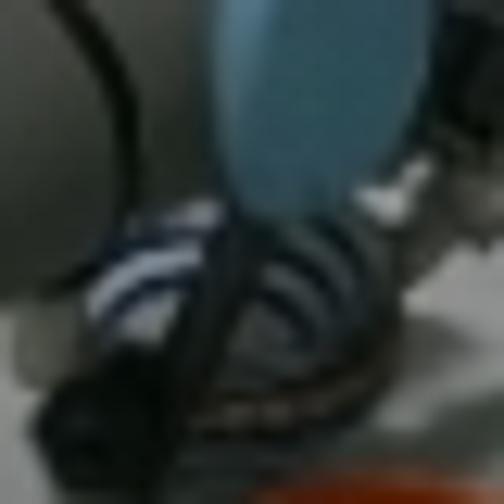

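{"method": "execute_actions", "body": {"actions": [[[0,0,0,0,0,0,0.754,0,0.576,0.696,0.754,0,0.576,0.696,0.754,0,0.576,0.696,0.714,0.678,0.226,0.168,0.4,-0.6,0,0,0.002,0,0,0,0.72,0,-0.08,-0.348,0.71,0,-0.08,-0.348,1.0,0,-0.9,-0.6,-0.657,0.678,0.225,-0.07,0.4,-0.98]],[[0,0,0,0,0,0,0.754,0,0.576,0.696,0.754,0,0.576,0.696,0.754,0,0.576,0.696,0.714,0.678,0.226,0.168,0.4,-0.6,0,0,0,0,0,0,0.72,0,-0.08,-0.348,0.71,0,-0.08,-0.348,1.0,0,-0.9,-0.6,-0.657,0.678,0.225,-0.07,0.4,-0.98]],[[0,0,0,0,0,0,0.754,0,0.576,0.696,0.754,0,0.576,0.696,0.754,0,0.576,0.696,0.714,0.678,0.226,0.168,0.4,-0.6,0,0,0,0,0,0,0.72,0,-0.08,-0.348,0.71,0,-0.08,-0.348,1.0,0,-0.9,-0.6,-0.657,0.678,0.225,-0.07,0.4,-0.98]],[[0,0,0,0,0,0,0.754,0,0.576,0.696,0.754,0,0.576,0.696,0.754,0,0.576,0.696,0.714,0.678,0.226,0.168,0.4,-0.6,0,0,0,0,0,0,0.8,0,-0.08,-0.348,0.8,0,-0.08,-0.348,1.0,0,-0.9,-0.6,-0.657,0.678,0.225,0.0,0.4,-0.92]],[[0,0,0,0,0,0,0.754,0,0.576,0.696,0.754,0,0.576,0.696,0.754,0,0.576,0.696,0.714,0.678,0.226,0.168,0.4,-0.6,0,0,0,0,0,0,0.8,0,-0.08,-0.348,0.8,0,-0.08,-0.348,1.0,0,-0.9,-0.6,-0.657,0.678,0.225,0.0,0.4,-0.92]]], "cameras": ["cam_high"]}}

{"method": "zoom_image", "body": {"camera": "cam_high", "region": [310, 0, 450, 105]}}

Scene clock: 207.50 s.
left_arm: end_effector_position=(+0.8001, +0.6829, +0.2171) hand_goal=(+0.754, +0.000, +0.576, +0.696, +0.754, +0.000, +0.576, +0.696, +0.754, +0.000, +0.576, +0.696, +0.714, +0.678, +0.226, +0.168) hand_measured=(+0.754, +0.000, +0.576, +0.696, +0.754, +0.000, +0.576, +0.696, +0.754, +0.000, +0.576, +0.696, +0.714, +0.678, +0.224, +0.168) hand_current_ma=(-2, +0, +2, +0, -2, +0, +2, +0, -2, +0, +2, +0, +1, -2, -6, -1) hand_state=(goal, goal, goal, goal, goal, goal, goal, goal, goal, goal, goal, goal, goal, goal, goal, goal) hand_current_limit=0.40 hand_speed=-0.60 end_effector_quat_wxyz=(+0.059, -0.470, +0.877, +0.082) | right_arm: end_effector_position=(-0.0716, -0.1037, +0.0875) hand_goal=(+0.800, +0.000, -0.080, -0.348, +0.800, +0.000, -0.080, -0.348, +1.000, +0.000, -0.900, -0.600, -0.656, +0.678, +0.226, +0.000) hand_measured=(+0.782, +0.002, -0.078, -0.348, +0.780, -0.002, -0.078, -0.344, +0.994, +0.000, -0.896, -0.596, -0.652, +0.678, +0.226, -0.002) hand_current_ma=(-42, +2, +2, +0, -45, -1, +2, +6, -9, +0, +6, +4, +7, +0, +0, -4) hand_state=(goal, goal, goal, goal, goal, goal, goal, goal, goal, goal, goal, goal, goal, goal, goal, goal) hand_current_limit=0.40 hand_speed=-0.92 end_effector_quat_wxyz=(-0.434, +0.751, +0.432, -0.249)
Joint positions: left_arm=[-0.172 -0.682 0.879 1.376 1.369 0.443] | right_arm=[1.151 -1.289 2.235 0.445 0.532 4.92]
Joint torques (N m): left_arm=[-0.88 -108.48 -41.86 5.07 0.52 0.96] | right_arm=[-0.25 -53.84 -26.47 2.75 0.14 0.1]
Wrist force (N, zeroed by zero_wrist_force on right_arm): left_arm=[0.1 0.7 0.7] | right_arm=[0.1 -0.3 -0.2]
Wrist torque (N m, zeroed by zero_wrist_force on right_arm): left_arm=[0.03 0.00 0.00] | right_arm=[-0.14 0.02 -0.05]
Wrist force, peak (N, zeroed by zero_wrist_force on right_arm): left_arm=[-0.7 0.6 0.5] | right_arm=[0.2 -1.6 -0.7]
Hand target: left_arm +0.8001, +0.6829, +0.2171; +0.059, -0.470, +0.877, +0.082 | right_arm -0.0716, -0.1037, +0.0875; -0.434, +0.751, +0.432, -0.249
Off the commanded pose: left_arm 0.000 m, 0 deg | right_arm 0.000 m, 0 deg.
Step readings (end_effector_position of left_arm | right_arm):
0: (+0.8001, +0.6829, +0.2171) | (-0.0716, -0.1037, +0.0863)
1: (+0.8001, +0.6829, +0.2171) | (-0.0716, -0.1037, +0.0863)
2: (+0.8001, +0.6829, +0.2171) | (-0.0716, -0.1037, +0.0864)
4: (+0.8001, +0.6829, +0.2171) | (-0.0716, -0.1037, +0.0868)
8: (+0.8001, +0.6829, +0.2171) | (-0.0716, -0.1037, +0.0873)
15: (+0.8001, +0.6829, +0.2171) | (-0.0716, -0.1037, +0.0875)
16: (+0.8001, +0.6829, +0.2171) | (-0.0716, -0.1037, +0.0875)
17: (+0.8001, +0.6829, +0.2171) | (-0.0716, -0.1037, +0.0875)
19: (+0.8001, +0.6829, +0.2171) | (-0.0716, -0.1037, +0.0875)
23: (+0.8001, +0.6829, +0.2171) | (-0.0716, -0.1037, +0.0875)
30: (+0.8001, +0.6829, +0.2171) | (-0.0716, -0.1037, +0.0875)
31: (+0.8001, +0.6829, +0.2171) | (-0.0716, -0.1037, +0.0875)
32: (+0.8001, +0.6829, +0.2171) | (-0.0716, -0.1037, +0.0875)
34: (+0.8001, +0.6829, +0.2171) | (-0.0716, -0.1037, +0.0875)
38: (+0.8001, +0.6829, +0.2171) | (-0.0716, -0.1037, +0.0875)
45: (+0.8001, +0.6829, +0.2171) | (-0.0716, -0.1037, +0.0875)
46: (+0.8001, +0.6829, +0.2171) | (-0.0716, -0.1037, +0.0875)
47: (+0.8001, +0.6829, +0.2171) | (-0.0716, -0.1037, +0.0875)
49: (+0.8001, +0.6829, +0.2171) | (-0.0716, -0.1037, +0.0875)
53: (+0.8001, +0.6829, +0.2171) | (-0.0716, -0.1037, +0.0875)
60: (+0.8001, +0.6829, +0.2171) | (-0.0716, -0.1037, +0.0875)
61: (+0.8001, +0.6829, +0.2171) | (-0.0716, -0.1037, +0.0875)
62: (+0.8001, +0.6829, +0.2171) | (-0.0716, -0.1037, +0.0875)
64: (+0.8001, +0.6829, +0.2171) | (-0.0716, -0.1037, +0.0875)
68: (+0.8001, +0.6829, +0.2171) | (-0.0716, -0.1037, +0.0875)
75: (+0.8001, +0.6829, +0.2171) | (-0.0716, -0.1037, +0.0875)
Images, in order (width x height): cam_high 672x504.

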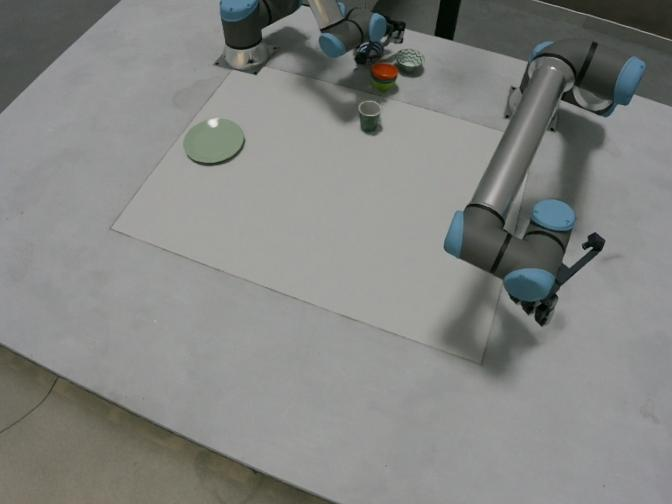

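Scaled by 3.600.

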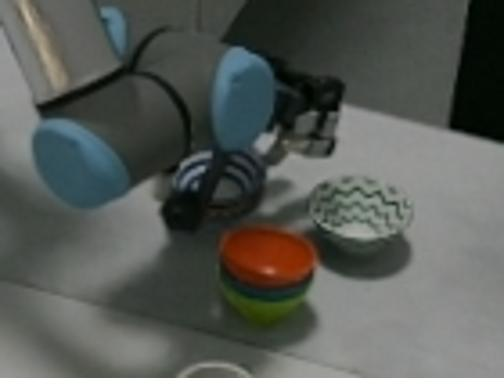

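{"method": "move", "body": {"target": [[0,0,0,0,0,0,0.754,0,0.576,0.696,0.754,0,0.576,0.696,0.754,0,0.576,0.696,0.714,0.678,0.226,0.168,0.4,-0.6,0,0,0.22,0,0,0,0.8,0,-0.08,-0.348,0.8,0,-0.08,-0.348,1.0,0,-0.9,-0.6,-0.657,0.678,0.225,0.0,0.4,-0.92],[0,0,0,0,0,0,0.754,0,0.576,0.696,0.754,0,0.576,0.696,0.754,0,0.576,0.696,0.714,0.678,0.226,0.168,0.4,-0.6,0.15,-0.15,0.22,0,0,0,0.8,0,-0.08,-0.348,0.8,0,-0.08,-0.348,1.0,0,-0.9,-0.6,-0.657,0.678,0.225,0.0,0.4,-0.92]], "speed": [0.06, 0.2], "blend": [0.02, 0], "cameras": ["cam_high", "cam_head_left", "cam_head_right"]}}

{"method": "zoom_image", "body": {"camera": "cam_high", "region": [310, 0, 450, 105]}}

Scene clock: 211.57 s.
left_arm: end_effector_position=(+0.8001, +0.6829, +0.2171) hand_goal=(+0.754, +0.000, +0.576, +0.696, +0.754, +0.000, +0.576, +0.696, +0.754, +0.000, +0.576, +0.696, +0.714, +0.678, +0.226, +0.168) hand_measured=(+0.754, +0.000, +0.576, +0.696, +0.754, +0.000, +0.576, +0.696, +0.754, +0.000, +0.576, +0.696, +0.714, +0.678, +0.224, +0.168) hand_current_ma=(-2, +0, +2, +0, -2, +0, +2, +0, -2, +0, +2, +0, +1, -2, -6, -1) hand_state=(goal, goal, goal, goal, goal, goal, goal, goal, goal, goal, goal, goal, goal, goal, goal, goal) hand_current_limit=0.40 hand_speed=-0.60 end_effector_quat_wxyz=(+0.059, -0.470, +0.877, +0.082) | right_arm: end_effector_position=(+0.0183, -0.1937, +0.2195) hand_goal=(+0.800, +0.000, -0.080, -0.348, +0.800, +0.000, -0.080, -0.348, +1.000, +0.000, -0.900, -0.600, -0.656, +0.678, +0.226, +0.000) hand_measured=(+0.786, +0.002, -0.078, -0.348, +0.782, -0.002, -0.078, -0.344, +0.994, +0.000, -0.896, -0.596, -0.652, +0.678, +0.226, -0.002) hand_current_ma=(-29, +2, +2, +0, -41, -1, +2, +5, -9, +0, +6, +4, +5, +0, +0, -4) hand_state=(goal, goal, goal, goal, goal, goal, goal, goal, goal, goal, goal, goal, goal, goal, goal, goal) hand_current_limit=0.40 hand_speed=-0.92 end_effector_quat_wxyz=(-0.434, +0.751, +0.432, -0.249)
Joint positions: left_arm=[-0.172 -0.682 0.879 1.376 1.369 0.443] | right_arm=[0.784 -1.527 2.368 1.153 0.58 4.219]
Joint torques (N m): left_arm=[-0.1 -108.3 -42.47 5.07 0.29 1.06] | right_arm=[-5.47 -17.06 -13.75 9.5 0.54 -1.56]
Wrist force (N, zeroed by zero_wrist_force on right_arm): left_arm=[-0.5 0.4 0.5] | right_arm=[-0.1 0.3 0.0]
Wrist torque (N m, zeroed by zero_wrist_force on right_arm): left_arm=[0.00 0.09 -0.05] | right_arm=[-0.04 0.00 0.08]
Wrist force, peak (N, zeroed by zero_wrist_force on right_arm): left_arm=[-1.1 0.1 0.2] | right_arm=[-0.1 1.2 -1.1]
Hand target: left_arm +0.8001, +0.6829, +0.2171; +0.059, -0.470, +0.877, +0.082 | right_arm +0.0184, -0.1937, +0.2195; -0.434, +0.751, +0.432, -0.249
Off the commanded pose: left_arm 0.000 m, 0 deg | right_arm 0.000 m, 0 deg.
move: done

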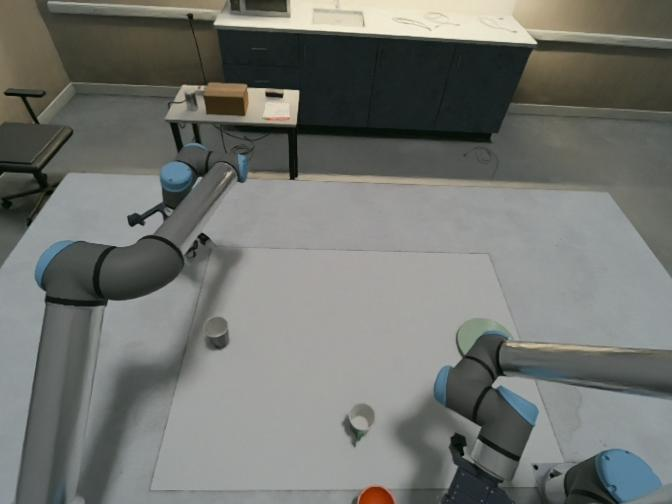

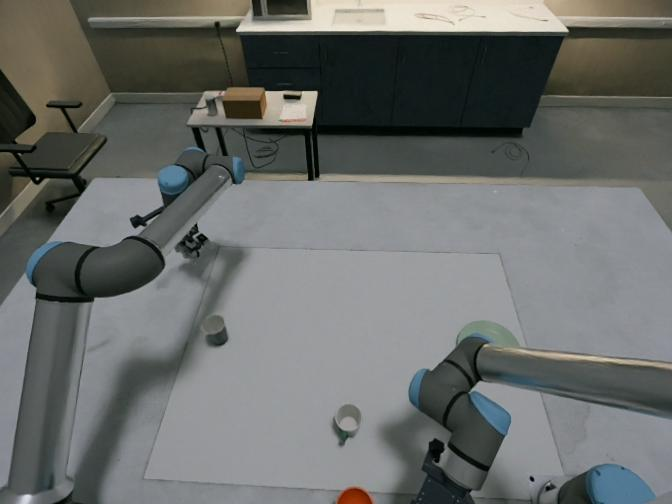

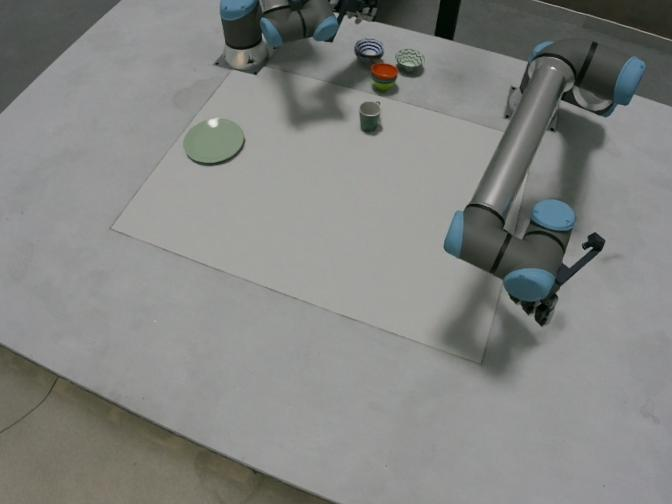

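Scaled by 3.600.

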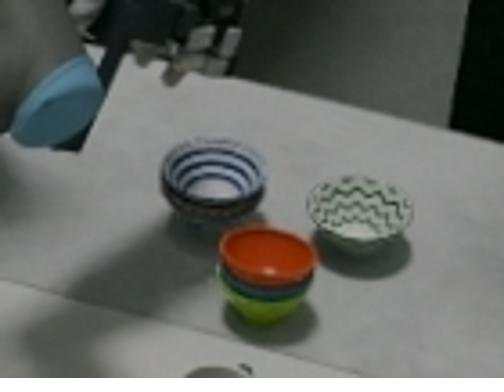

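{"method": "zoom_image", "body": {"camera": "cam_high", "region": [345, 28, 435, 95]}}

Scaled by 5.600.

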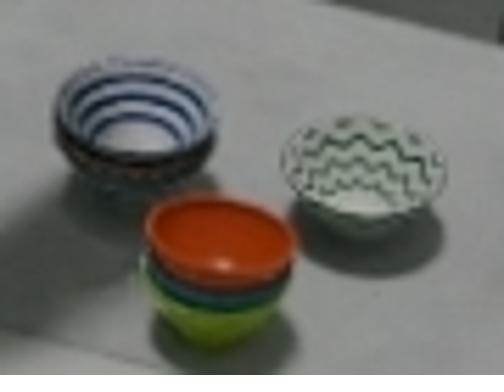

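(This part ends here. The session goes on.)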